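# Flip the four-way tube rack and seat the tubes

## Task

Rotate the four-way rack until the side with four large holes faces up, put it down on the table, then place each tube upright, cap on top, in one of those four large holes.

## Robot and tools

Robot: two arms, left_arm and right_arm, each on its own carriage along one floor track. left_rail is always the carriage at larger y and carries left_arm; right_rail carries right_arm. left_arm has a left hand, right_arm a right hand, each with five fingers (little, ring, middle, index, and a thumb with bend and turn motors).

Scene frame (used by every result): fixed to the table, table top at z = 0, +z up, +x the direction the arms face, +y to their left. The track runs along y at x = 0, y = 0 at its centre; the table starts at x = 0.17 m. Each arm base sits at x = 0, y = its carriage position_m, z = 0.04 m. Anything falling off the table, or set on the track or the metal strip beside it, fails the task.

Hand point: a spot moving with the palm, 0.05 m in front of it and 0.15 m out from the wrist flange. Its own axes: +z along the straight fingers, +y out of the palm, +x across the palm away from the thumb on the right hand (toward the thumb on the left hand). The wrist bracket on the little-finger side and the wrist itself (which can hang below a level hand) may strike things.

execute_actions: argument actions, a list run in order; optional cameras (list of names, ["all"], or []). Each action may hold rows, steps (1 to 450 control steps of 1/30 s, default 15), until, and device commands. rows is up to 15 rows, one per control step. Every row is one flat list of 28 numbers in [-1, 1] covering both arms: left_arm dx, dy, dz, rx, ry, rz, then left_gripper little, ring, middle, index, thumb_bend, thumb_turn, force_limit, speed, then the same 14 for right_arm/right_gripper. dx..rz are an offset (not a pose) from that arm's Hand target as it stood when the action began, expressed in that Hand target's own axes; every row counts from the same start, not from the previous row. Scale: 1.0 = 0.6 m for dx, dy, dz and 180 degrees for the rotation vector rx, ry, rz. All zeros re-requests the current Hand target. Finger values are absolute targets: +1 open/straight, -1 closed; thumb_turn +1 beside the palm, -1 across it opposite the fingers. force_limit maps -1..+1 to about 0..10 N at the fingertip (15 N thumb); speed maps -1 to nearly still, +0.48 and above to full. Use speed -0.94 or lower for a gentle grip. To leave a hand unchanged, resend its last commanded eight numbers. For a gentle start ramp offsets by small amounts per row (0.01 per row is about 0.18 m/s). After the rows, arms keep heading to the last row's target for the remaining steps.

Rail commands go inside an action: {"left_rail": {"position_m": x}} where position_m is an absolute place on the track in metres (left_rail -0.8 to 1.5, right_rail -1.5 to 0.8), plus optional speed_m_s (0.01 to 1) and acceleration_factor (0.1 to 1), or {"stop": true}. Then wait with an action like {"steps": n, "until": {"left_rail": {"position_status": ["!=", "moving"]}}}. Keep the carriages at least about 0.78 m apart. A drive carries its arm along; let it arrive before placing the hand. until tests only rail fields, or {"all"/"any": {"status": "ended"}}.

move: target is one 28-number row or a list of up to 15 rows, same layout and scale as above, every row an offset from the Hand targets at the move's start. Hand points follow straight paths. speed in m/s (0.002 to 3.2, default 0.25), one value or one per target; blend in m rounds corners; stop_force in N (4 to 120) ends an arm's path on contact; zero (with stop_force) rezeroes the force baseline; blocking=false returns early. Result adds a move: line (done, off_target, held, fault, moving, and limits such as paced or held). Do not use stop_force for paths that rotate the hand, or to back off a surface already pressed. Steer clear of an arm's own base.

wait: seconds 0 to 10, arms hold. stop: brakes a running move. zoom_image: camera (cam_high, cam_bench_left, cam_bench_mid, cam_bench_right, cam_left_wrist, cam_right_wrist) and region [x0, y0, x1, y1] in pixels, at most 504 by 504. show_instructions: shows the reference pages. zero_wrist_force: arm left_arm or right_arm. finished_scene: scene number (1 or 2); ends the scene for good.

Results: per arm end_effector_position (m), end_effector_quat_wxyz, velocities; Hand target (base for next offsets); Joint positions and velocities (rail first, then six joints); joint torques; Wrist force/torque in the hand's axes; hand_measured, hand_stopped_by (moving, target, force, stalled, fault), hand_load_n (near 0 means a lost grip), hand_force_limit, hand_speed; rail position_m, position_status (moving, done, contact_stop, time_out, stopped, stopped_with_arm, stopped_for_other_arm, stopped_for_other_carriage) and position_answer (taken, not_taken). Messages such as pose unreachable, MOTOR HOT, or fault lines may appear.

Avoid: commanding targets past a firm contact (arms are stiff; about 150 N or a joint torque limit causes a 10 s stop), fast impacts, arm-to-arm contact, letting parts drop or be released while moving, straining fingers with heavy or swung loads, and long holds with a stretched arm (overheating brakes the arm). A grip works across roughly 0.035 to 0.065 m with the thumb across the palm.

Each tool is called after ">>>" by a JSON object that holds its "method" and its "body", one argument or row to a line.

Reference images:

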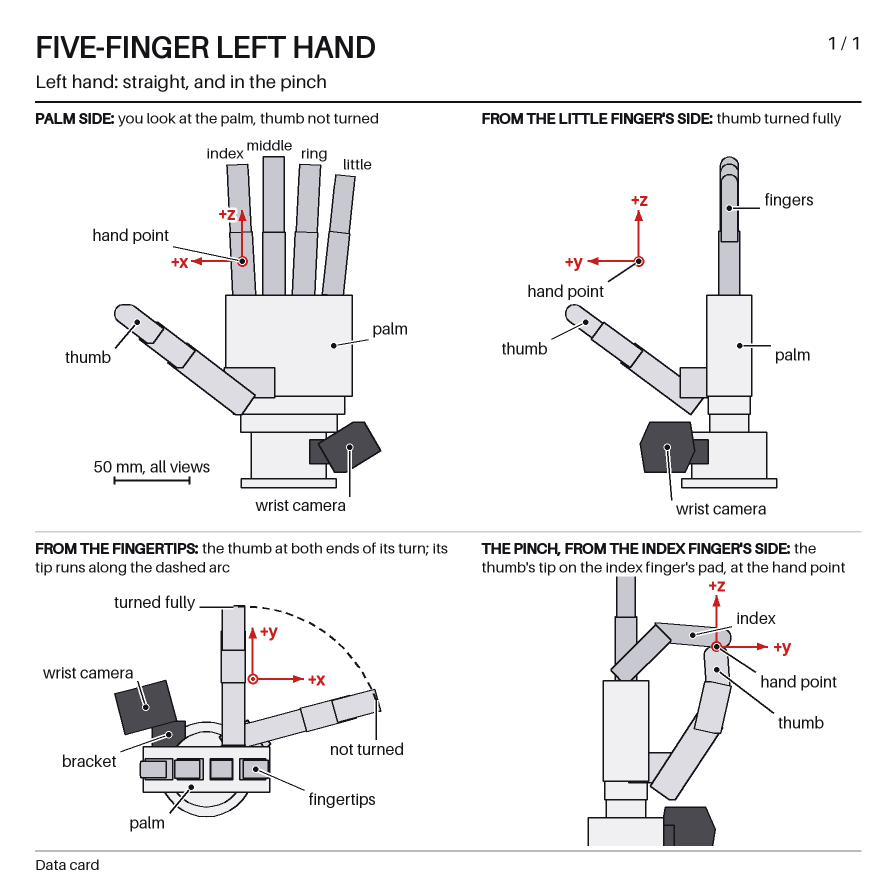

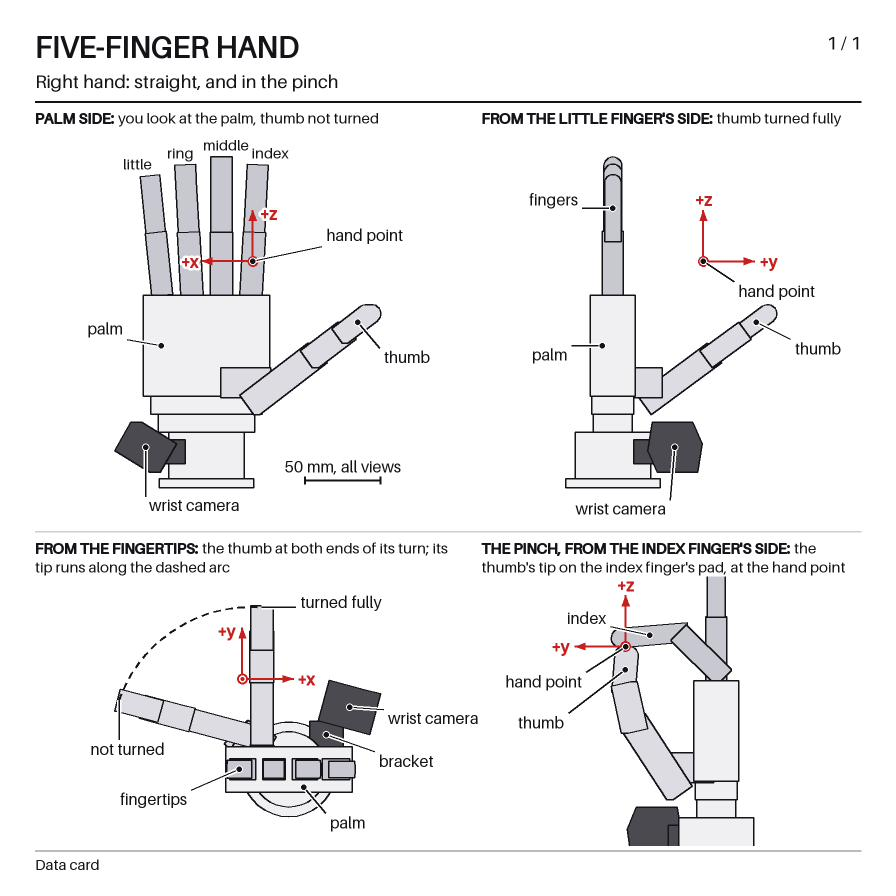

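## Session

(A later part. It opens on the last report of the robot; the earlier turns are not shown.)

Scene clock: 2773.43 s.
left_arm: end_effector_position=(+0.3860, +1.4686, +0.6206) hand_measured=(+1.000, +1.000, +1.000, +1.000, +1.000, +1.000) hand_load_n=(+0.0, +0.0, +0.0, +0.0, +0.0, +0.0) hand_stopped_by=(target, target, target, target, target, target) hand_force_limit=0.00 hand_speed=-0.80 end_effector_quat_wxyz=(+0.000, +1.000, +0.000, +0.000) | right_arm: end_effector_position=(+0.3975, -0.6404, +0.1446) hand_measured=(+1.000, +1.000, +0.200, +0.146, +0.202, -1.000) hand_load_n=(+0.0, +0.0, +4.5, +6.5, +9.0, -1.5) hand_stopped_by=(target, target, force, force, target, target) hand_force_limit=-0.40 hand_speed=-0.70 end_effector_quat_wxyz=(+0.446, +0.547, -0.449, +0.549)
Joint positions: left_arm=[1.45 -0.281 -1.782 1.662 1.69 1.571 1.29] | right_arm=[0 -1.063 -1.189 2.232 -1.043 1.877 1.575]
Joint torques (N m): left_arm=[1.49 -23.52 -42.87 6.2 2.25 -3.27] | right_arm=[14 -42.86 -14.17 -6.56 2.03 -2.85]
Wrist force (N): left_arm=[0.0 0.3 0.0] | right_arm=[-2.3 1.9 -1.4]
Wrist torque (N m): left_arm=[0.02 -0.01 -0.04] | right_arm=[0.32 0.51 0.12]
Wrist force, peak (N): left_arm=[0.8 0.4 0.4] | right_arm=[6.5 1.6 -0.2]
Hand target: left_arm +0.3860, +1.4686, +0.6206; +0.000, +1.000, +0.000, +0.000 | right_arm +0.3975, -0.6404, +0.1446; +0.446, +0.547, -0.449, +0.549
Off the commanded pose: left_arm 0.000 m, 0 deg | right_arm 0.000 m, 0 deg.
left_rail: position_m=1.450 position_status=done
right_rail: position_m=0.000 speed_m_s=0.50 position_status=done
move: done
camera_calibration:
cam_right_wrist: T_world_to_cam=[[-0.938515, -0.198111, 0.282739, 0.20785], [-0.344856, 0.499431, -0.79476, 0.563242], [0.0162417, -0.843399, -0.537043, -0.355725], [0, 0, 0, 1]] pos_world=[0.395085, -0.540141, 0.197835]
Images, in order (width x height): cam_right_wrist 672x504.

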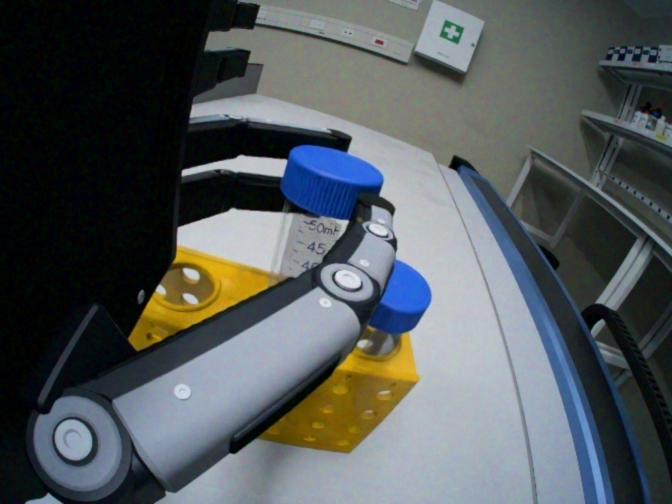

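>>> {"method": "move", "body": {
  "target": [0,0,0,0,0,0,1,1,1,1,1,1,0,-0.8,-0.0333,0,0,0,0,0,1,1,-0.1,-0.1,0.2,-1,-0.4,-0.7],
  "speed": 0.03,
  "stop_force": 6,
  "cameras": ["cam_right_wrist","cam_bench_right","cam_high","cam_bench_mid"]
}}

>>> {"method": "zoom_image", "body": {
  "camera": "cam_bench_right",
  "region": [350, 270, 430, 350]
}}

>>> {"method": "zoom_image", "body": {
  "camera": "cam_high",
  "region": [0, 424, 80, 504]
}}

Scene clock: 2781.03 s.
left_arm: end_effector_position=(+0.3860, +1.4686, +0.6206) hand_measured=(+1.000, +1.000, +1.000, +1.000, +1.000, +1.000) hand_load_n=(+0.0, +0.0, +0.0, +0.5, +0.0, +0.0) hand_stopped_by=(target, target, target, target, target, target) hand_force_limit=0.00 hand_speed=-0.80 end_effector_quat_wxyz=(+0.000, +1.000, +0.000, +0.000) | right_arm: end_effector_position=(+0.3976, -0.6404, +0.1246) hand_measured=(+1.000, +1.000, +0.200, +0.146, +0.202, -1.000) hand_load_n=(+0.0, +0.0, +4.5, +6.5, +9.0, -1.5) hand_stopped_by=(target, target, force, force, target, target) hand_force_limit=-0.40 hand_speed=-0.70 end_effector_quat_wxyz=(+0.446, +0.547, -0.449, +0.549)
Joint positions: left_arm=[1.45 -0.281 -1.782 1.662 1.69 1.571 1.29] | right_arm=[0 -1.063 -1.153 2.236 -1.083 1.877 1.575]
Joint torques (N m): left_arm=[0.99 -20.43 -43.95 6.41 2.32 -3.58] | right_arm=[15.95 -43.78 -13.02 -6.36 1.95 0.62]
Wrist force (N): left_arm=[0.2 0.0 0.0] | right_arm=[-2.3 1.6 -1.3]
Wrist torque (N m): left_arm=[-0.01 -0.04 -0.01] | right_arm=[0.30 0.49 0.13]
Wrist force, peak (N): left_arm=[0.9 0.7 -0.1] | right_arm=[-2.7 2.0 -1.4]
Hand target: left_arm +0.3860, +1.4686, +0.6206; +0.000, +1.000, +0.000, +0.000 | right_arm +0.3976, -0.6404, +0.1246; +0.446, +0.547, -0.449, +0.549
Off the commanded pose: left_arm 0.000 m, 0 deg | right_arm 0.000 m, 0 deg.
left_rail: position_m=1.450 position_status=done
right_rail: position_m=0.000 speed_m_s=0.50 position_status=done
move: done
camera_calibration:
cam_right_wrist: T_world_to_cam=[[-0.938515, -0.198111, 0.282739, 0.21357], [-0.344856, 0.499431, -0.79476, 0.54746], [0.0162417, -0.843399, -0.537043, -0.366414], [0, 0, 0, 1]] pos_world=[0.395185, -0.540141, 0.177935]
Images, in order (width x height): cam_high 504x504, cam_bench_mid 504x504, cam_bench_right 504x504, cam_right_wrist 672x504.

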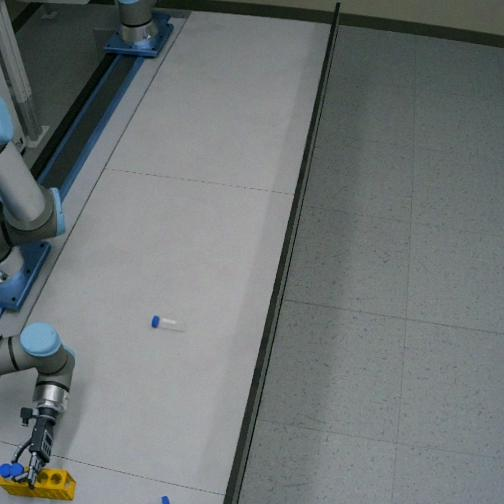

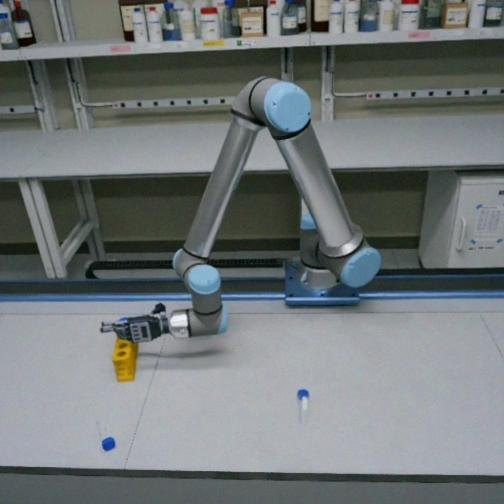

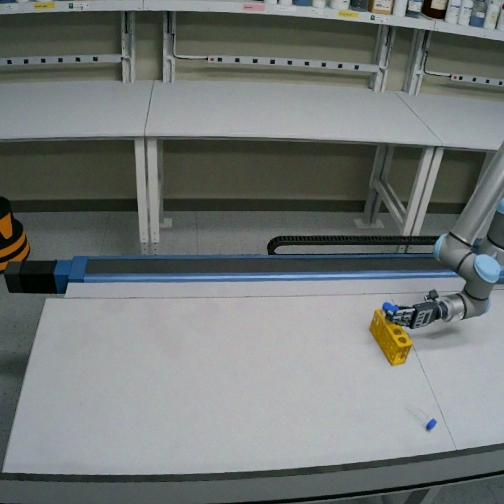

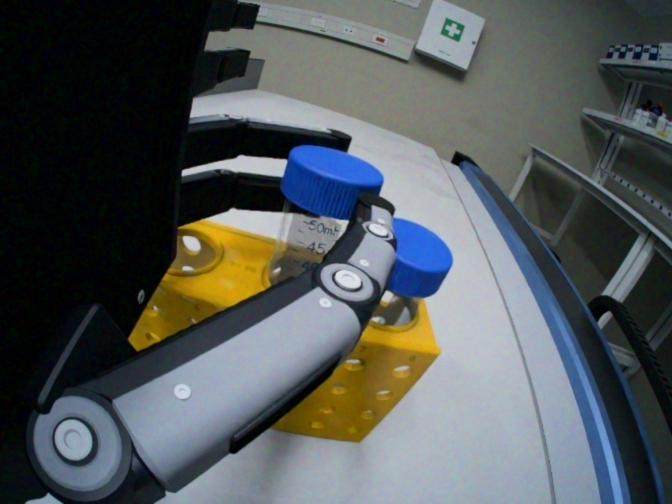

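Scaled by 6.300 from the camera's 504x504 image, which has a finer 720x720 frame.

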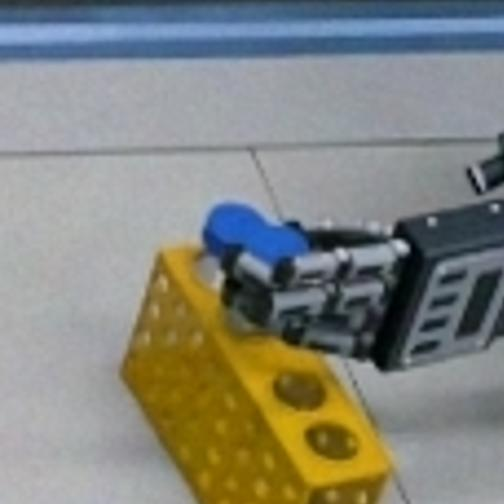

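Scaled by 6.300 from the camera's 504x504 image, which has a finer 720x720 frame.

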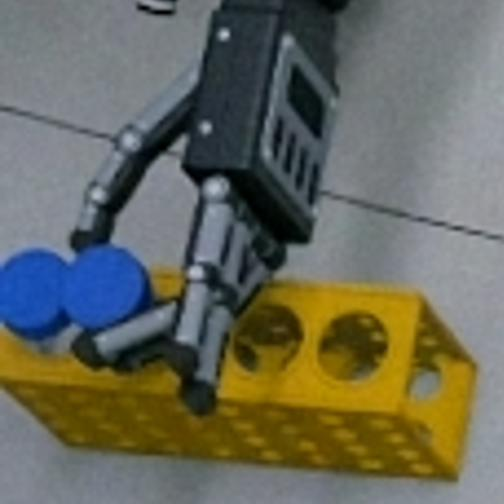

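>>> {"method": "move", "body": {
  "target": [0,0,0,0,0,0,1,1,1,1,1,1,0,-0.8,-0.0167,0,0,0,0,0,1,1,-0.1,-0.1,0.2,-1,-0.4,-0.7],
  "speed": 0.02,
  "stop_force": 4,
  "cameras": ["cam_right_wrist"]
}}

>>> {"method": "zoom_image", "body": {
  "camera": "cam_right_wrist",
  "region": [200, 100, 480, 380]
}}

Scene clock: 2789.67 s.
left_arm: end_effector_position=(+0.3860, +1.4686, +0.6206) hand_measured=(+1.000, +1.000, +1.000, +1.000, +1.000, +1.000) hand_load_n=(+0.0, +0.0, +0.0, +0.0, +0.0, +0.0) hand_stopped_by=(target, target, target, target, target, target) hand_force_limit=0.00 hand_speed=-0.80 end_effector_quat_wxyz=(+0.000, +1.000, +0.000, +0.000) | right_arm: end_effector_position=(+0.3977, -0.6404, +0.1146) hand_measured=(+1.000, +1.000, +0.200, +0.146, +0.202, -1.000) hand_load_n=(+0.0, +0.0, +4.5, +6.5, +8.5, -2.0) hand_stopped_by=(target, target, force, force, target, target) hand_force_limit=-0.40 hand_speed=-0.70 end_effector_quat_wxyz=(+0.446, +0.547, -0.449, +0.549)
Joint positions: left_arm=[1.45 -0.281 -1.782 1.662 1.69 1.571 1.29] | right_arm=[0 -1.063 -1.134 2.238 -1.104 1.878 1.575]
Joint torques (N m): left_arm=[-0.47 -20.58 -44.71 6.56 2.45 -3.32] | right_arm=[15.09 -43.11 -12.11 -6.39 2.07 1.77]
Wrist force (N): left_arm=[0.4 0.2 0.1] | right_arm=[-2.1 1.5 -1.0]
Wrist torque (N m): left_arm=[0.00 -0.06 0.00] | right_arm=[0.26 0.45 0.14]
Wrist force, peak (N): left_arm=[0.8 0.3 0.5] | right_arm=[-2.4 2.0 -1.4]
Hand target: left_arm +0.3860, +1.4686, +0.6206; +0.000, +1.000, +0.000, +0.000 | right_arm +0.3977, -0.6404, +0.1146; +0.446, +0.547, -0.449, +0.549
Off the commanded pose: left_arm 0.000 m, 0 deg | right_arm 0.000 m, 0 deg.
left_rail: position_m=1.450 position_status=done
right_rail: position_m=0.000 speed_m_s=0.50 position_status=done
move: done
camera_calibration:
cam_right_wrist: T_world_to_cam=[[-0.938515, -0.198111, 0.282739, 0.21652], [-0.344856, 0.499431, -0.79476, 0.539468], [0.0162417, -0.843399, -0.537043, -0.371839], [0, 0, 0, 1]] pos_world=[0.395285, -0.540141, 0.167835]
Images, in order (width x height): cam_right_wrist 672x504.

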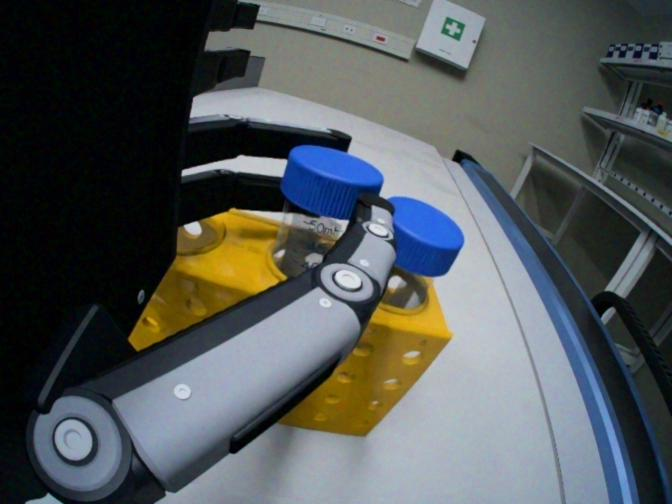

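Scaled by 1.800 from the camera's 672x504 image, which has a finer 960x720 frame.

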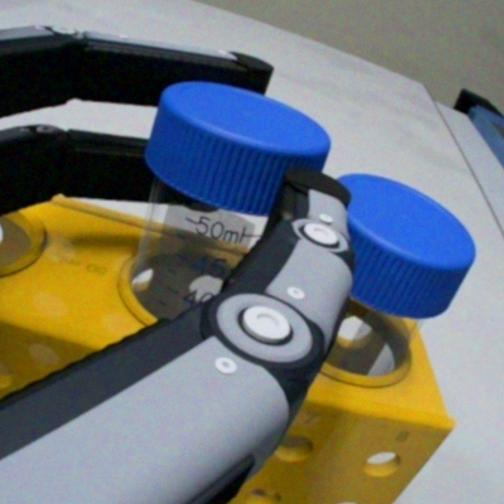

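>>> {"method": "move", "body": {
  "target": [0,0,0,0,0,0,1,1,1,1,1,1,0,-0.8,-0.0167,0,0,0,0,0,1,1,-0.1,-0.1,0.2,-1,-0.4,-0.7],
  "speed": 0.02,
  "stop_force": 4,
  "cameras": ["cam_right_wrist"]
}}

>>> {"method": "zoom_image", "body": {
  "camera": "cam_right_wrist",
  "region": [200, 100, 480, 380]
}}

Scene clock: 2795.53 s.
left_arm: end_effector_position=(+0.3860, +1.4686, +0.6206) hand_measured=(+1.000, +1.000, +1.000, +1.000, +1.000, +1.000) hand_load_n=(+0.0, +0.0, +0.0, +0.0, +0.0, +0.0) hand_stopped_by=(target, target, target, target, target, target) hand_force_limit=0.00 hand_speed=-0.80 end_effector_quat_wxyz=(+0.000, +1.000, +0.000, +0.000) | right_arm: end_effector_position=(+0.3977, -0.6404, +0.1051) hand_measured=(+1.000, +1.000, +0.200, +0.146, +0.202, -1.000) hand_load_n=(+0.0, +0.0, +4.5, +6.0, +9.0, -2.0) hand_stopped_by=(target, target, force, force, target, target) hand_force_limit=-0.40 hand_speed=-0.70 end_effector_quat_wxyz=(+0.446, +0.547, -0.449, +0.549)
Joint positions: left_arm=[1.45 -0.281 -1.782 1.662 1.69 1.571 1.29] | right_arm=[0 -1.063 -1.117 2.239 -1.122 1.878 1.575]
Joint torques (N m): left_arm=[2.37 -20.09 -43.86 6.28 2.4 -3.32] | right_arm=[13.15 -58.9 -15.36 3.11 1.5 2.6]
Wrist force (N): left_arm=[0.5 -0.1 0.5] | right_arm=[2.6 1.9 -1.2]
Wrist torque (N m): left_arm=[-0.06 -0.07 0.01] | right_arm=[0.30 0.48 0.22]
Wrist force, peak (N): left_arm=[0.8 0.2 -0.5] | right_arm=[6.0 1.9 -1.6]
Hand target: left_arm +0.3860, +1.4686, +0.6206; +0.000, +1.000, +0.000, +0.000 | right_arm +0.3977, -0.6404, +0.1052; +0.446, +0.547, -0.449, +0.549 (not the last commanded pose)
Off the commanded pose: left_arm 0.000 m, 0 deg | right_arm 0.001 m, 0 deg.
left_rail: position_m=1.450 position_status=done
right_rail: position_m=0.000 speed_m_s=0.50 position_status=done
move: contact (right_arm)
camera_calibration:
cam_right_wrist: T_world_to_cam=[[-0.938479, -0.198201, 0.282797, 0.219105], [-0.344955, 0.499521, -0.79466, 0.532069], [0.0162392, -0.843324, -0.53716, -0.376827], [0, 0, 0, 1]] pos_world=[0.395285, -0.540141, 0.158435]
Images, in order (width x height): cam_right_wrist 672x504.

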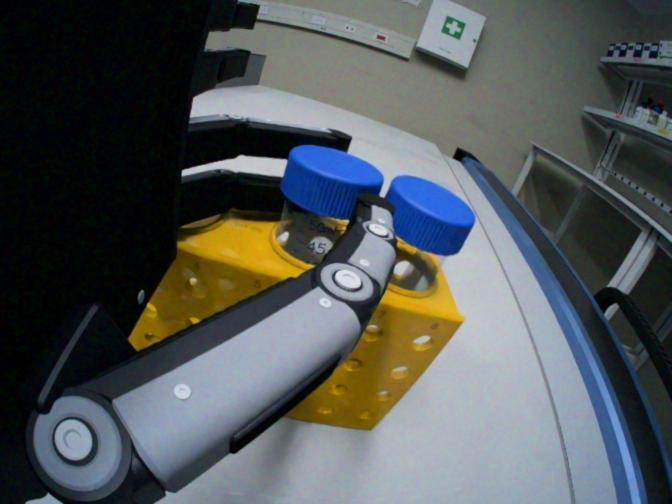

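Scaled by 1.800 from the camera's 672x504 image, which has a finer 960x720 frame.

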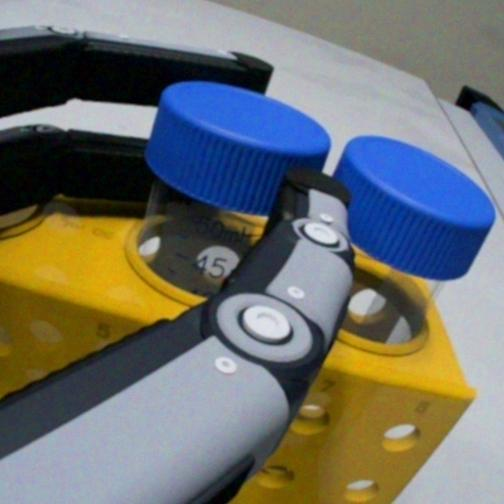

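>>> {"method": "execute_actions", "body": {
  "actions": [
    {"rows":[[0,0,0,0,0,0,1,1,1,1,1,1,0,-0.8,0,0,0,0,0,0,1,1,0.4,0.4,0.22,-1,-0.4,-0.7]],"steps":60},
    {"rows":[[0,0,0,0,0,0,1,1,1,1,1,1,0,-0.8,0,0,0,0,0,0,1,1,1,1,0.25,-1,-0.4,-0.4]],"steps":50}
  ],
  "cameras": ["cam_right_wrist"]
}}

>>> {"method": "zoom_image", "body": {
  "camera": "cam_right_wrist",
  "region": [200, 100, 480, 380]
}}

Scene clock: 2808.17 s.
left_arm: end_effector_position=(+0.3860, +1.4686, +0.6206) hand_measured=(+1.000, +1.000, +1.000, +1.000, +1.000, +1.000) hand_load_n=(+0.0, +0.0, +0.0, +0.0, +0.0, +0.0) hand_stopped_by=(target, target, target, target, target, target) hand_force_limit=0.00 hand_speed=-0.80 end_effector_quat_wxyz=(+0.000, +1.000, +0.000, +0.000) | right_arm: end_effector_position=(+0.3977, -0.6404, +0.1052) hand_measured=(+1.000, +1.000, +1.000, +1.000, +0.250, -1.000) hand_load_n=(+0.5, +0.0, +0.0, -0.5, +0.0, +0.0) hand_stopped_by=(target, target, target, target, target, target) hand_force_limit=-0.40 hand_speed=-0.40 end_effector_quat_wxyz=(+0.446, +0.547, -0.449, +0.549)
Joint positions: left_arm=[1.45 -0.281 -1.782 1.662 1.69 1.571 1.29] | right_arm=[0 -1.063 -1.117 2.239 -1.122 1.878 1.575]
Joint torques (N m): left_arm=[0.75 -20.13 -43.59 6.22 2.49 -3.41] | right_arm=[6.75 -59.69 -24.78 -4.33 -0.84 1.04]
Wrist force (N): left_arm=[0.5 0.0 0.2] | right_arm=[-2.2 1.3 -1.5]
Wrist torque (N m): left_arm=[-0.03 -0.09 0.01] | right_arm=[0.30 0.49 0.14]
Wrist force, peak (N): left_arm=[1.1 0.2 -0.2] | right_arm=[2.5 2.4 -1.3]
Hand target: left_arm +0.3860, +1.4686, +0.6206; +0.000, +1.000, +0.000, +0.000 | right_arm +0.3977, -0.6404, +0.1052; +0.446, +0.547, -0.449, +0.549
Off the commanded pose: left_arm 0.000 m, 0 deg | right_arm 0.000 m, 0 deg.
left_rail: position_m=1.450 position_status=done
right_rail: position_m=0.000 speed_m_s=0.50 position_status=done
camera_calibration:
cam_right_wrist: T_world_to_cam=[[-0.938511, -0.198155, 0.282721, 0.219154], [-0.344867, 0.499538, -0.794688, 0.532048], [0.0162414, -0.843325, -0.537159, -0.376829], [0, 0, 0, 1]] pos_world=[0.395285, -0.540141, 0.158435]
Images, in order (width x height): cam_right_wrist 672x504.

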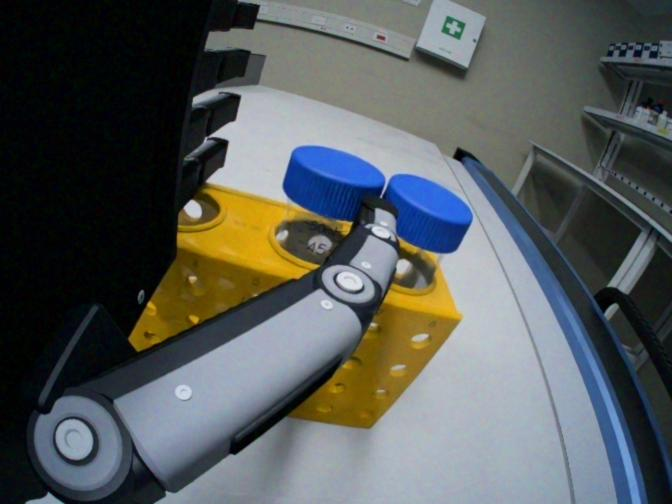

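Scaled by 1.800 from the camera's 672x504 image, which has a finer 960x720 frame.

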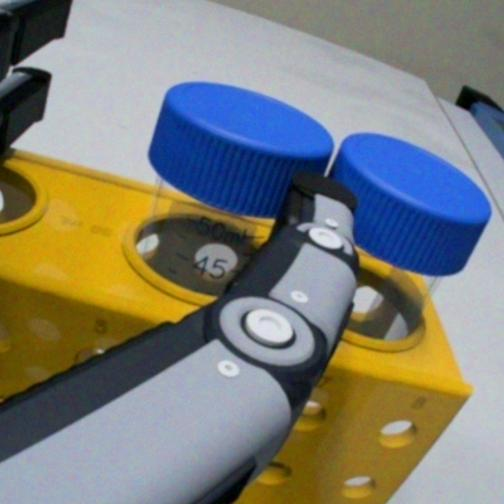

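>>> {"method": "move", "body": {
  "target": [
    [0,0,0,0,0,0,1,1,1,1,1,1,0,-0.8,0,0,-0.13,0,0,0,1,1,1,1,0.25,-1,-0.4,-0.4],
    [0,0,0,0,0,0,1,1,1,1,1,1,0,-0.8,0.26,0,-0.13,0,0,0,1,1,1,1,0.25,-1,-0.4,-0.4]
  ],
  "speed": 0.15,
  "cameras": ["cam_right_wrist","cam_bench_right","cam_bench_mid","cam_high"]
}}

>>> {"method": "zoom_image", "body": {
  "camera": "cam_bench_right",
  "region": [350, 270, 430, 350]
}}

>>> {"method": "zoom_image", "body": {
  "camera": "cam_high",
  "region": [0, 424, 80, 504]
}}

Scene clock: 2818.43 s.
left_arm: end_effector_position=(+0.3860, +1.4686, +0.6206) hand_measured=(+1.000, +1.000, +1.000, +1.000, +1.000, +1.000) hand_load_n=(+0.0, +0.0, +0.0, +0.5, +0.0, +0.0) hand_stopped_by=(target, target, target, target, target, target) hand_force_limit=0.00 hand_speed=-0.80 end_effector_quat_wxyz=(+0.000, +1.000, +0.000, +0.000) | right_arm: end_effector_position=(+0.3815, -0.5641, +0.2611) hand_measured=(+1.000, +1.000, +1.000, +1.000, +0.250, -1.000) hand_load_n=(+0.0, +0.0, +0.0, +0.0, +0.0, +0.0) hand_stopped_by=(target, target, target, target, target, target) hand_force_limit=-0.40 hand_speed=-0.40 end_effector_quat_wxyz=(+0.446, +0.547, -0.449, +0.549)
Joint positions: left_arm=[1.45 -0.281 -1.782 1.662 1.69 1.571 1.29] | right_arm=[0 -1.012 -1.47 2.291 -0.821 1.929 1.575]
Joint torques (N m): left_arm=[0.92 -20.95 -43.56 6.13 2.3 -3.34] | right_arm=[-15.5 -45.52 -39.61 1.64 -1.85 3.85]
Wrist force (N): left_arm=[0.4 0.0 0.2] | right_arm=[-2.3 1.2 -1.1]
Wrist torque (N m): left_arm=[-0.04 -0.06 0.00] | right_arm=[0.28 0.48 -0.06]
Wrist force, peak (N): left_arm=[1.0 0.4 -0.3] | right_arm=[3.4 1.1 -1.3]
Hand target: left_arm +0.3860, +1.4686, +0.6206; +0.000, +1.000, +0.000, +0.000 | right_arm +0.3815, -0.5641, +0.2612; +0.446, +0.547, -0.449, +0.549
Off the commanded pose: left_arm 0.000 m, 0 deg | right_arm 0.000 m, 0 deg.
left_rail: position_m=1.450 position_status=done
right_rail: position_m=0.000 speed_m_s=0.50 position_status=done
move: done
camera_calibration:
cam_right_wrist: T_world_to_cam=[[-0.938483, -0.198156, 0.282814, 0.174953], [-0.344944, 0.499414, -0.794732, 0.612224], [0.0162395, -0.843398, -0.537044, -0.228547], [0, 0, 0, 1]] pos_world=[0.379085, -0.463841, 0.314335]
Images, in order (width x height): cam_high 504x504, cam_bench_mid 504x504, cam_bench_right 504x504, cam_right_wrist 672x504.

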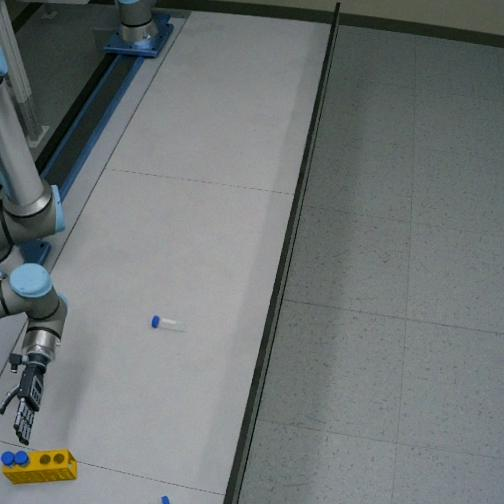

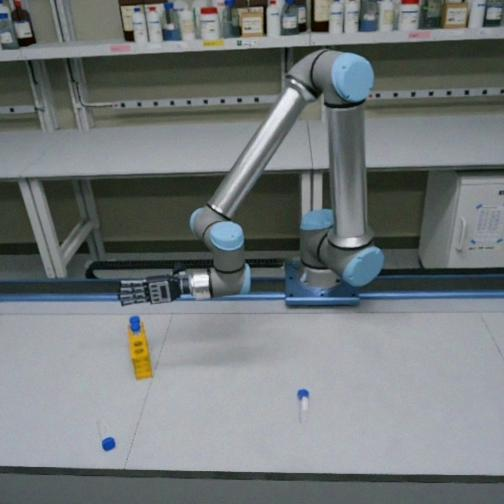

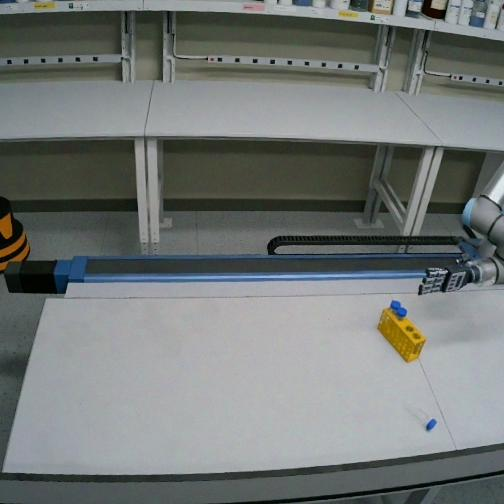

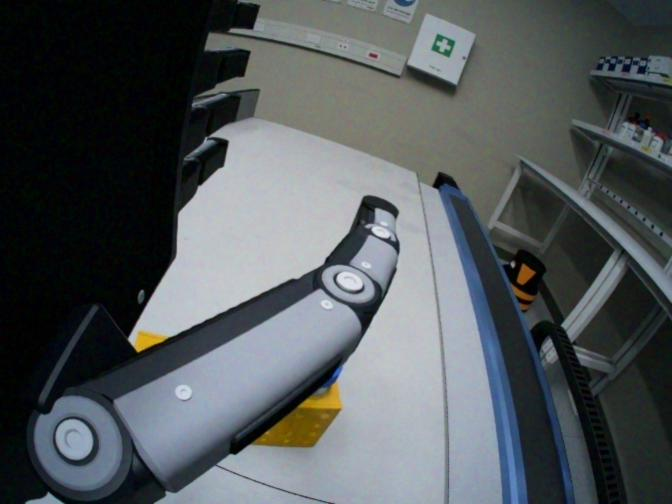

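Scaled by 6.300 from the camera's 504x504 image, which has a finer 720x720 frame.

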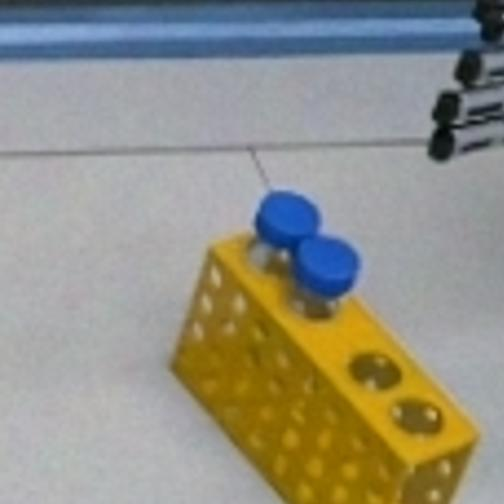

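Scaled by 6.300 from the camera's 504x504 image, which has a finer 720x720 frame.

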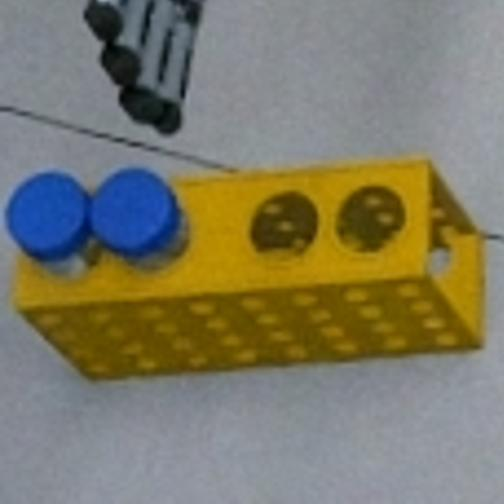

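>>> {"method": "execute_actions", "body": {
  "actions": [
    {"right_rail":{"position_m":0.5,"acceleration_factor":0.6},"steps":250,"until":{"right_rail":{"position_status":["!=","moving"]}}}
  ]
}}

>>> {"method": "move", "body": {
  "target": [0,0,0,0,0,0,1,1,1,1,1,1,0,-0.8,-0.235,-0.3526,0.0684,-0.0938,0.0065,0.5024,1,1,1,1,0.2,-1,-0.4,-0.5],
  "speed": 0.3,
  "cameras": ["cam_right_wrist","cam_bench_mid","cam_high"]
}}

>>> {"method": "zoom_image", "body": {
  "camera": "cam_bench_mid",
  "region": [260, 350, 360, 450]
}}

>>> {"method": "zoom_image", "body": {
  "camera": "cam_high",
  "region": [110, 280, 210, 380]
}}

Scene clock: 2878.10 s.
left_arm: end_effector_position=(+0.3860, +1.4686, +0.6206) hand_measured=(+1.000, +1.000, +1.000, +1.000, +1.000, +1.000) hand_load_n=(+0.0, +0.0, +0.0, +0.0, +0.0, +0.0) hand_stopped_by=(target, target, target, target, target, target) hand_force_limit=0.00 hand_speed=-0.80 end_effector_quat_wxyz=(+0.000, +1.000, +0.000, +0.000) | right_arm: end_effector_position=(+0.3815, -0.0641, +0.2612) hand_measured=(+1.000, +1.000, +1.000, +1.000, +0.250, -1.000) hand_load_n=(+0.0, +0.0, +0.0, +0.0, +0.0, +0.0) hand_stopped_by=(target, target, target, target, target, target) hand_force_limit=-0.40 hand_speed=-0.40 end_effector_quat_wxyz=(+0.446, +0.547, -0.449, +0.549)
Joint positions: left_arm=[1.45 -0.281 -1.782 1.662 1.69 1.571 1.29] | right_arm=[0.5 -1.012 -1.47 2.29 -0.82 1.929 1.575]
Joint torques (N m): left_arm=[0.98 -20.41 -43.62 6.22 2.2 -3.6] | right_arm=[5.02 -35.53 -25.53 0.53 -0.74 3.48]
Wrist force (N): left_arm=[0.5 0.5 0.1] | right_arm=[-2.3 1.3 -1.3]
Wrist torque (N m): left_arm=[0.05 -0.09 -0.01] | right_arm=[0.29 0.47 -0.06]
Wrist force, peak (N): left_arm=[0.9 -0.1 0.0] | right_arm=[-2.5 1.3 -1.6]
Hand target: left_arm +0.3860, +1.4686, +0.6206; +0.000, +1.000, +0.000, +0.000 | right_arm +0.3815, -0.0641, +0.2612; +0.446, +0.547, -0.449, +0.549
Off the commanded pose: left_arm 0.000 m, 0 deg | right_arm 0.000 m, 0 deg.
left_rail: position_m=1.450 position_status=done
right_rail: position_m=0.500 speed_m_s=0.50 position_status=done

Scene clock: 2881.53 s.
left_arm: end_effector_position=(+0.3860, +1.4686, +0.6206) hand_measured=(+1.000, +1.000, +1.000, +1.000, +1.000, +1.000) hand_load_n=(+0.0, +0.0, +0.0, +0.0, +0.0, +0.0) hand_stopped_by=(target, target, target, target, target, target) hand_force_limit=0.00 hand_speed=-0.80 end_effector_quat_wxyz=(+0.000, +1.000, +0.000, +0.000) | right_arm: end_effector_position=(+0.5975, -0.0620, +0.1211) hand_measured=(+1.000, +1.000, +1.000, +1.000, +0.200, -1.000) hand_load_n=(+0.0, +0.0, +0.0, +0.0, +0.0, +0.0) hand_stopped_by=(target, target, target, target, target, target) hand_force_limit=-0.40 hand_speed=-0.50 end_effector_quat_wxyz=(+0.002, +0.001, +0.766, -0.642)
Joint positions: left_arm=[1.45 -0.281 -1.782 1.662 1.69 1.571 1.29] | right_arm=[0.5 -0.773 -1.113 1.956 -0.595 2.352 3.323]
Joint torques (N m): left_arm=[0.4 -19.63 -44.23 6.47 2.23 -3.41] | right_arm=[15.84 -51.45 -36.18 3.42 2.4 3.12]
Wrist force (N): left_arm=[0.4 -0.2 0.4] | right_arm=[0.4 3.5 -0.8]
Wrist torque (N m): left_arm=[-0.07 -0.05 0.00] | right_arm=[0.48 0.06 0.12]
Wrist force, peak (N): left_arm=[0.9 0.0 -0.1] | right_arm=[0.1 3.9 -0.9]
Hand target: left_arm +0.3860, +1.4686, +0.6206; +0.000, +1.000, +0.000, +0.000 | right_arm +0.5976, -0.0620, +0.1211; +0.002, +0.001, +0.767, -0.642
Off the commanded pose: left_arm 0.000 m, 0 deg | right_arm 0.000 m, 0 deg.
left_rail: position_m=1.450 position_status=done
right_rail: position_m=0.500 speed_m_s=0.50 position_status=done
move: done
camera_calibration:
cam_right_wrist: T_world_to_cam=[[-0.283062, 0.160785, -0.945528, 0.296132], [0.794233, 0.591941, -0.137111, -0.42987], [0.537651, -0.789781, -0.295257, -0.22119], [0, 0, 0, 1]] pos_world=[0.544164, 0.0321524, 0.155754]
Images, in order (width x height): cam_high 504x504, cam_bench_mid 504x504, cam_right_wrist 672x504.

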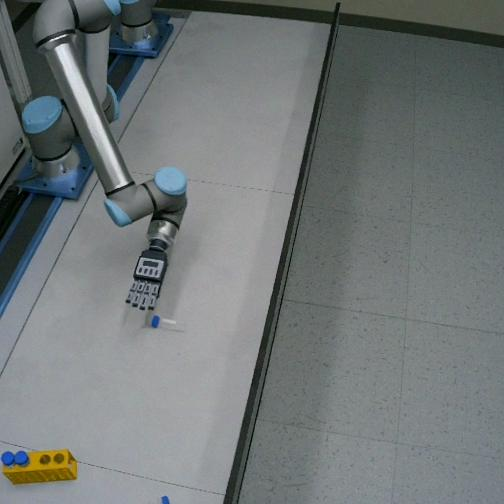

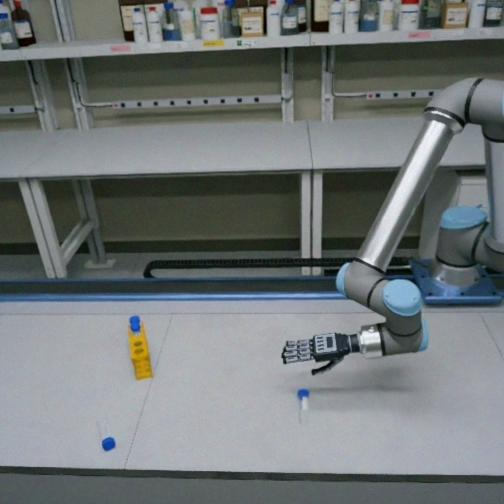

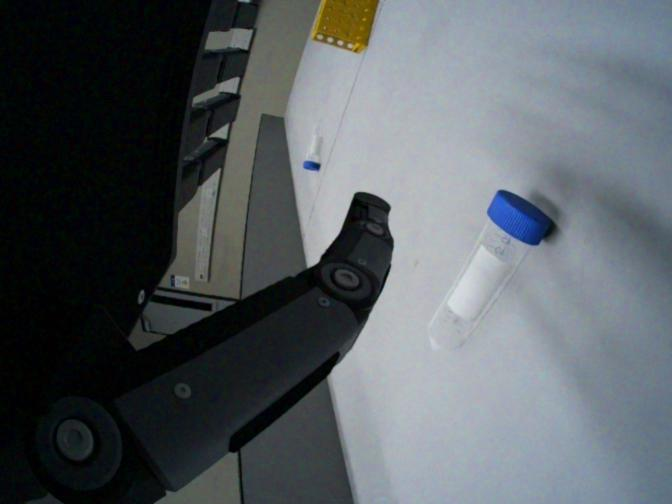

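Scaled by 5.040 from the camera's 504x504 image, which has a finer 720x720 frame.

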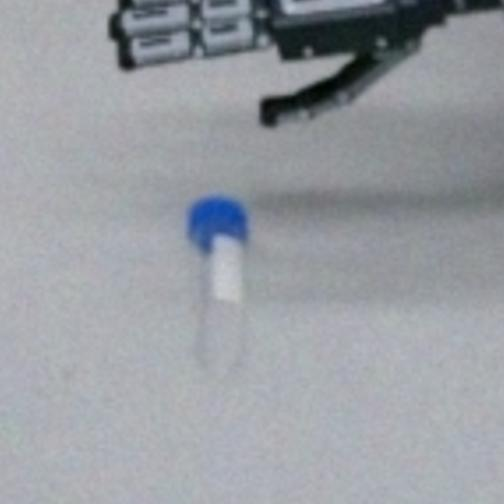

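Scaled by 5.040 from the camera's 504x504 image, which has a finer 720x720 frame.

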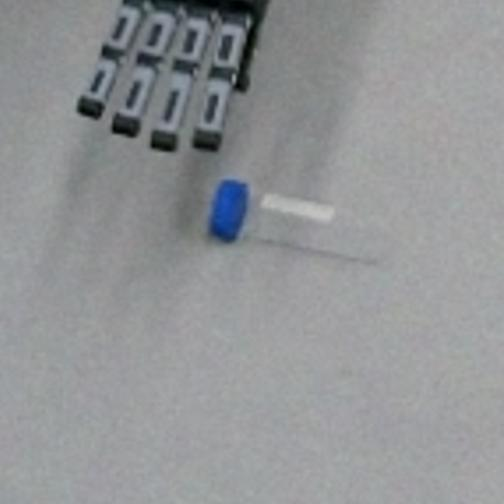

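>>> {"method": "move", "body": {
  "target": [0,0,0,0,0,0,1,1,1,1,1,1,0,-0.8,0.0045,0.0655,0.0219,0,0.0131,0.0024,1,1,1,1,0.2,-1,-0.4,-0.5],
  "speed": 0.2,
  "cameras": ["cam_right_wrist"]
}}

Scene clock: 2899.90 s.
left_arm: end_effector_position=(+0.3860, +1.4686, +0.6206) hand_measured=(+1.000, +1.000, +1.000, +1.000, +1.000, +1.000) hand_load_n=(+0.0, +0.0, +0.0, +0.0, +0.0, +0.0) hand_stopped_by=(target, target, target, target, target, target) hand_force_limit=0.00 hand_speed=-0.80 end_effector_quat_wxyz=(+0.000, +1.000, +0.000, +0.000) | right_arm: end_effector_position=(+0.5951, -0.0680, +0.0803) hand_measured=(+1.000, +1.000, +1.000, +1.000, +0.200, -1.000) hand_load_n=(+0.0, +0.0, -0.5, +0.0, +0.0, +0.0) hand_stopped_by=(target, target, target, target, target, target) hand_force_limit=-0.40 hand_speed=-0.50 end_effector_quat_wxyz=(-0.012, +0.017, +0.766, -0.642)
Joint positions: left_arm=[1.45 -0.281 -1.782 1.662 1.69 1.571 1.29] | right_arm=[0.5 -0.77 -1.045 1.947 -0.641 2.395 3.34]
Joint torques (N m): left_arm=[2.91 -20.32 -43.75 6.48 2.59 -3.22] | right_arm=[15.01 -53.96 -34.83 -4.22 2.34 3.83]
Wrist force (N): left_arm=[0.5 0.2 -0.1] | right_arm=[0.3 3.5 -0.9]
Wrist torque (N m): left_arm=[0.02 -0.08 0.00] | right_arm=[0.45 0.08 0.09]
Wrist force, peak (N): left_arm=[1.1 0.5 0.3] | right_arm=[0.5 4.0 -0.9]
Hand target: left_arm +0.3860, +1.4686, +0.6206; +0.000, +1.000, +0.000, +0.000 | right_arm +0.5950, -0.0680, +0.0801; -0.012, +0.017, +0.766, -0.642
Off the commanded pose: left_arm 0.000 m, 0 deg | right_arm 0.000 m, 0 deg.
left_rail: position_m=1.450 position_status=done
right_rail: position_m=0.500 speed_m_s=0.50 position_status=done
move: done
camera_calibration:
cam_right_wrist: T_world_to_cam=[[-0.275755, 0.17277, -0.945574, 0.254285], [0.818278, 0.558352, -0.136613, -0.446503], [0.504361, -0.811414, -0.295342, -0.218364], [0, 0, 0, 1]] pos_world=[0.545618, 0.0281893, 0.114955]
Images, in order (width x height): cam_right_wrist 672x504.

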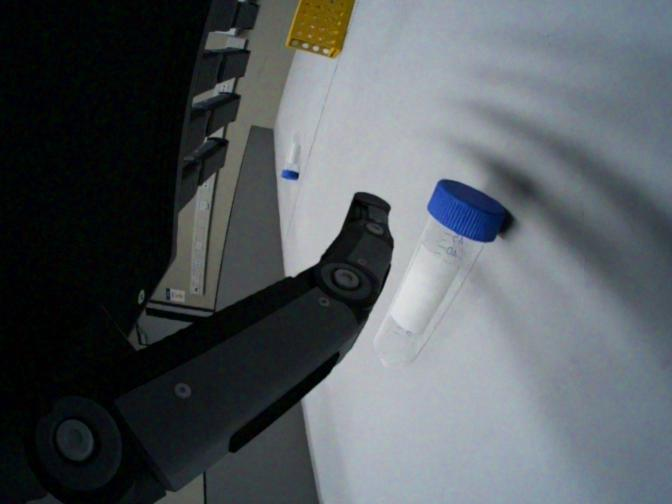

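>>> {"method": "move", "body": {
  "target": [0,0,0,0,0,0,1,1,1,1,1,1,0,-0.8,0,0.1052,0.0188,0,0,0,1,1,1,1,0.2,-1,-0.4,-0.5],
  "speed": 0.1,
  "stop_force": 6,
  "cameras": ["cam_right_wrist"]
}}

Scene clock: 2907.20 s.
left_arm: end_effector_position=(+0.3860, +1.4686, +0.6206) hand_measured=(+1.000, +1.000, +1.000, +1.000, +1.000, +1.000) hand_load_n=(+0.0, +0.5, +0.0, +0.0, +0.0, +0.0) hand_stopped_by=(target, target, target, target, target, target) hand_force_limit=0.00 hand_speed=-0.80 end_effector_quat_wxyz=(+0.000, +1.000, +0.000, +0.000) | right_arm: end_effector_position=(+0.5953, -0.0681, +0.0160) hand_measured=(+1.000, +1.000, +1.000, +1.000, +0.200, -1.000) hand_load_n=(+0.0, +0.0, -0.5, +0.0, +0.0, +0.0) hand_stopped_by=(target, target, target, target, target, target) hand_force_limit=-0.40 hand_speed=-0.50 end_effector_quat_wxyz=(-0.012, +0.017, +0.766, -0.642)
Joint positions: left_arm=[1.45 -0.281 -1.782 1.662 1.69 1.571 1.29] | right_arm=[0.5 -0.77 -0.952 1.956 -0.743 2.395 3.34]
Joint torques (N m): left_arm=[1.15 -21.27 -44.26 6.24 2.11 -3.21] | right_arm=[14.92 -57.34 -30.96 -4.44 2.25 -3.37]
Wrist force (N): left_arm=[0.4 -0.3 -0.3] | right_arm=[0.4 3.5 -1.0]
Wrist torque (N m): left_arm=[-0.05 -0.07 0.01] | right_arm=[0.45 0.06 0.16]
Wrist force, peak (N): left_arm=[0.7 0.1 0.6] | right_arm=[0.8 4.0 -0.9]
Hand target: left_arm +0.3860, +1.4686, +0.6206; +0.000, +1.000, +0.000, +0.000 | right_arm +0.5953, -0.0681, +0.0160; -0.012, +0.017, +0.766, -0.642
Off the commanded pose: left_arm 0.000 m, 0 deg | right_arm 0.000 m, 0 deg.
left_rail: position_m=1.450 position_status=done
right_rail: position_m=0.500 speed_m_s=0.50 position_status=done
move: done
camera_calibration:
cam_right_wrist: T_world_to_cam=[[-0.275723, 0.172802, -0.945577, 0.193566], [0.81836, 0.558232, -0.136611, -0.455518], [0.504245, -0.81149, -0.295332, -0.237523], [0, 0, 0, 1]] pos_world=[0.545919, 0.0280891, 0.0506547]
Images, in order (width x height): cam_right_wrist 672x504.

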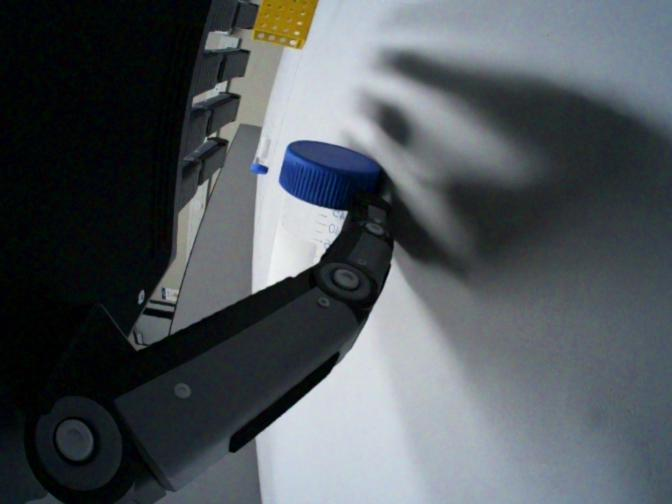

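>>> {"method": "move", "body": {
  "target": [0,0,0,0,0,0,1,1,1,1,1,1,0,-0.8,-0.008,-0.0035,0.0197,0,0,0,1,1,1,1,0.2,-1,-0.4,-0.5],
  "speed": 0.05,
  "cameras": ["cam_right_wrist"]
}}

Scene clock: 2914.67 s.
left_arm: end_effector_position=(+0.3860, +1.4686, +0.6206) hand_measured=(+1.000, +1.000, +1.000, +1.000, +1.000, +1.000) hand_load_n=(+0.0, +0.0, +0.0, +0.0, +0.0, +0.0) hand_stopped_by=(target, target, target, target, target, target) hand_force_limit=0.00 hand_speed=-0.80 end_effector_quat_wxyz=(+0.000, +1.000, +0.000, +0.000) | right_arm: end_effector_position=(+0.5996, -0.0801, +0.0160) hand_measured=(+1.000, +1.000, +1.000, +1.000, +0.200, -1.000) hand_load_n=(+0.0, +0.0, +0.0, +0.0, +0.0, +0.0) hand_stopped_by=(target, target, target, target, target, target) hand_force_limit=-0.40 hand_speed=-0.50 end_effector_quat_wxyz=(-0.012, +0.017, +0.766, -0.642)
Joint positions: left_arm=[1.45 -0.281 -1.782 1.662 1.69 1.571 1.29] | right_arm=[0.5 -0.779 -0.943 1.936 -0.734 2.387 3.337]
Joint torques (N m): left_arm=[1.63 -22.22 -43.86 6.34 2.31 -3.61] | right_arm=[-14.84 -58.3 -32.31 3.54 -1.36 -3.31]
Wrist force (N): left_arm=[0.5 0.1 0.3] | right_arm=[0.4 3.5 -1.0]
Wrist torque (N m): left_arm=[-0.01 -0.07 0.00] | right_arm=[0.46 0.05 0.32]
Wrist force, peak (N): left_arm=[0.8 0.5 -0.1] | right_arm=[0.4 3.7 -1.0]
Hand target: left_arm +0.3860, +1.4686, +0.6206; +0.000, +1.000, +0.000, +0.000 | right_arm +0.5996, -0.0803, +0.0160; -0.012, +0.017, +0.766, -0.642
Off the commanded pose: left_arm 0.000 m, 0 deg | right_arm 0.000 m, 0 deg.
left_rail: position_m=1.450 position_status=done
right_rail: position_m=0.500 speed_m_s=0.50 position_status=done
move: done
camera_calibration:
cam_right_wrist: T_world_to_cam=[[-0.275723, 0.172802, -0.945577, 0.196825], [0.81836, 0.558232, -0.136611, -0.452339], [0.504245, -0.81149, -0.295332, -0.249429], [0, 0, 0, 1]] pos_world=[0.550219, 0.0160891, 0.0506547]
Images, in order (width x height): cam_right_wrist 672x504.

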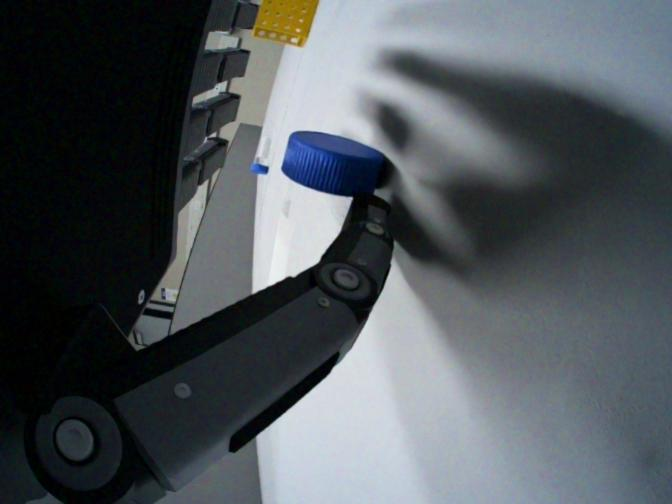

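>>> {"method": "execute_actions", "body": {
  "actions": [
    {"rows":[[0,0,0,0,0,0,1,1,1,1,1,1,0,-0.8,0,0,0,0,0,0,1,1,0.5,0.5,0.2,-1,-0.3,-0.3]],"steps":30},
    {"rows":[[0,0,0,0,0,0,1,1,1,1,1,1,0,-0.8,0,0,0,0,0,0,1,1,-0.1,-0.1,0.2,-1,-0.4,-0.7]],"steps":75}
  ],
  "cameras": ["cam_right_wrist"]
}}

Scene clock: 2926.93 s.
left_arm: end_effector_position=(+0.3860, +1.4686, +0.6206) hand_measured=(+1.000, +1.000, +1.000, +1.000, +1.000, +1.000) hand_load_n=(+0.0, +0.0, +0.5, +0.0, +0.0, +0.0) hand_stopped_by=(target, target, target, target, target, target) hand_force_limit=0.00 hand_speed=-0.80 end_effector_quat_wxyz=(+0.000, +1.000, +0.000, +0.000) | right_arm: end_effector_position=(+0.5996, -0.0803, +0.0160) hand_measured=(+1.000, +1.000, +0.192, +0.226, +0.202, -1.000) hand_load_n=(+0.0, +0.0, +9.5, +0.0, +4.5, +1.0) hand_stopped_by=(target, target, force, force, target, target) hand_force_limit=-0.40 hand_speed=-0.70 end_effector_quat_wxyz=(-0.012, +0.017, +0.766, -0.642)
Joint positions: left_arm=[1.45 -0.281 -1.782 1.662 1.69 1.571 1.29] | right_arm=[0.5 -0.779 -0.943 1.936 -0.734 2.387 3.337]
Joint torques (N m): left_arm=[0.55 -22.88 -42.84 6.68 2.33 -3.77] | right_arm=[-9.95 -64.44 -13.52 -3.1 2.13 -2.56]
Wrist force (N): left_arm=[0.5 0.1 -0.1] | right_arm=[0.8 -2.1 -2.2]
Wrist torque (N m): left_arm=[0.00 -0.08 0.00] | right_arm=[0.44 0.05 0.26]
Wrist force, peak (N): left_arm=[1.0 0.5 0.1] | right_arm=[0.3 3.7 -0.9]
Hand target: left_arm +0.3860, +1.4686, +0.6206; +0.000, +1.000, +0.000, +0.000 | right_arm +0.5996, -0.0803, +0.0160; -0.012, +0.017, +0.766, -0.642
Off the commanded pose: left_arm 0.000 m, 0 deg | right_arm 0.000 m, 0 deg.
left_rail: position_m=1.450 position_status=done
right_rail: position_m=0.500 speed_m_s=0.50 position_status=done
camera_calibration:
cam_right_wrist: T_world_to_cam=[[-0.275738, 0.172825, -0.945569, 0.196868], [0.818402, 0.558166, -0.136637, -0.452247], [0.50417, -0.811531, -0.295348, -0.249548], [0, 0, 0, 1]] pos_world=[0.550219, 0.015889, 0.0506547]
Images, in order (width x height): cam_right_wrist 672x504.

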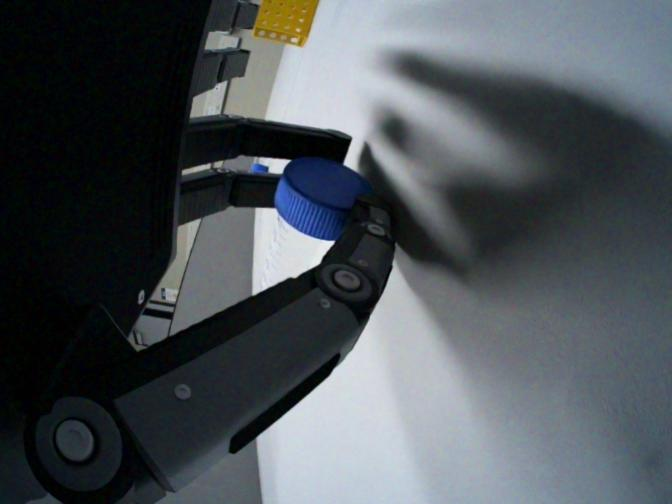

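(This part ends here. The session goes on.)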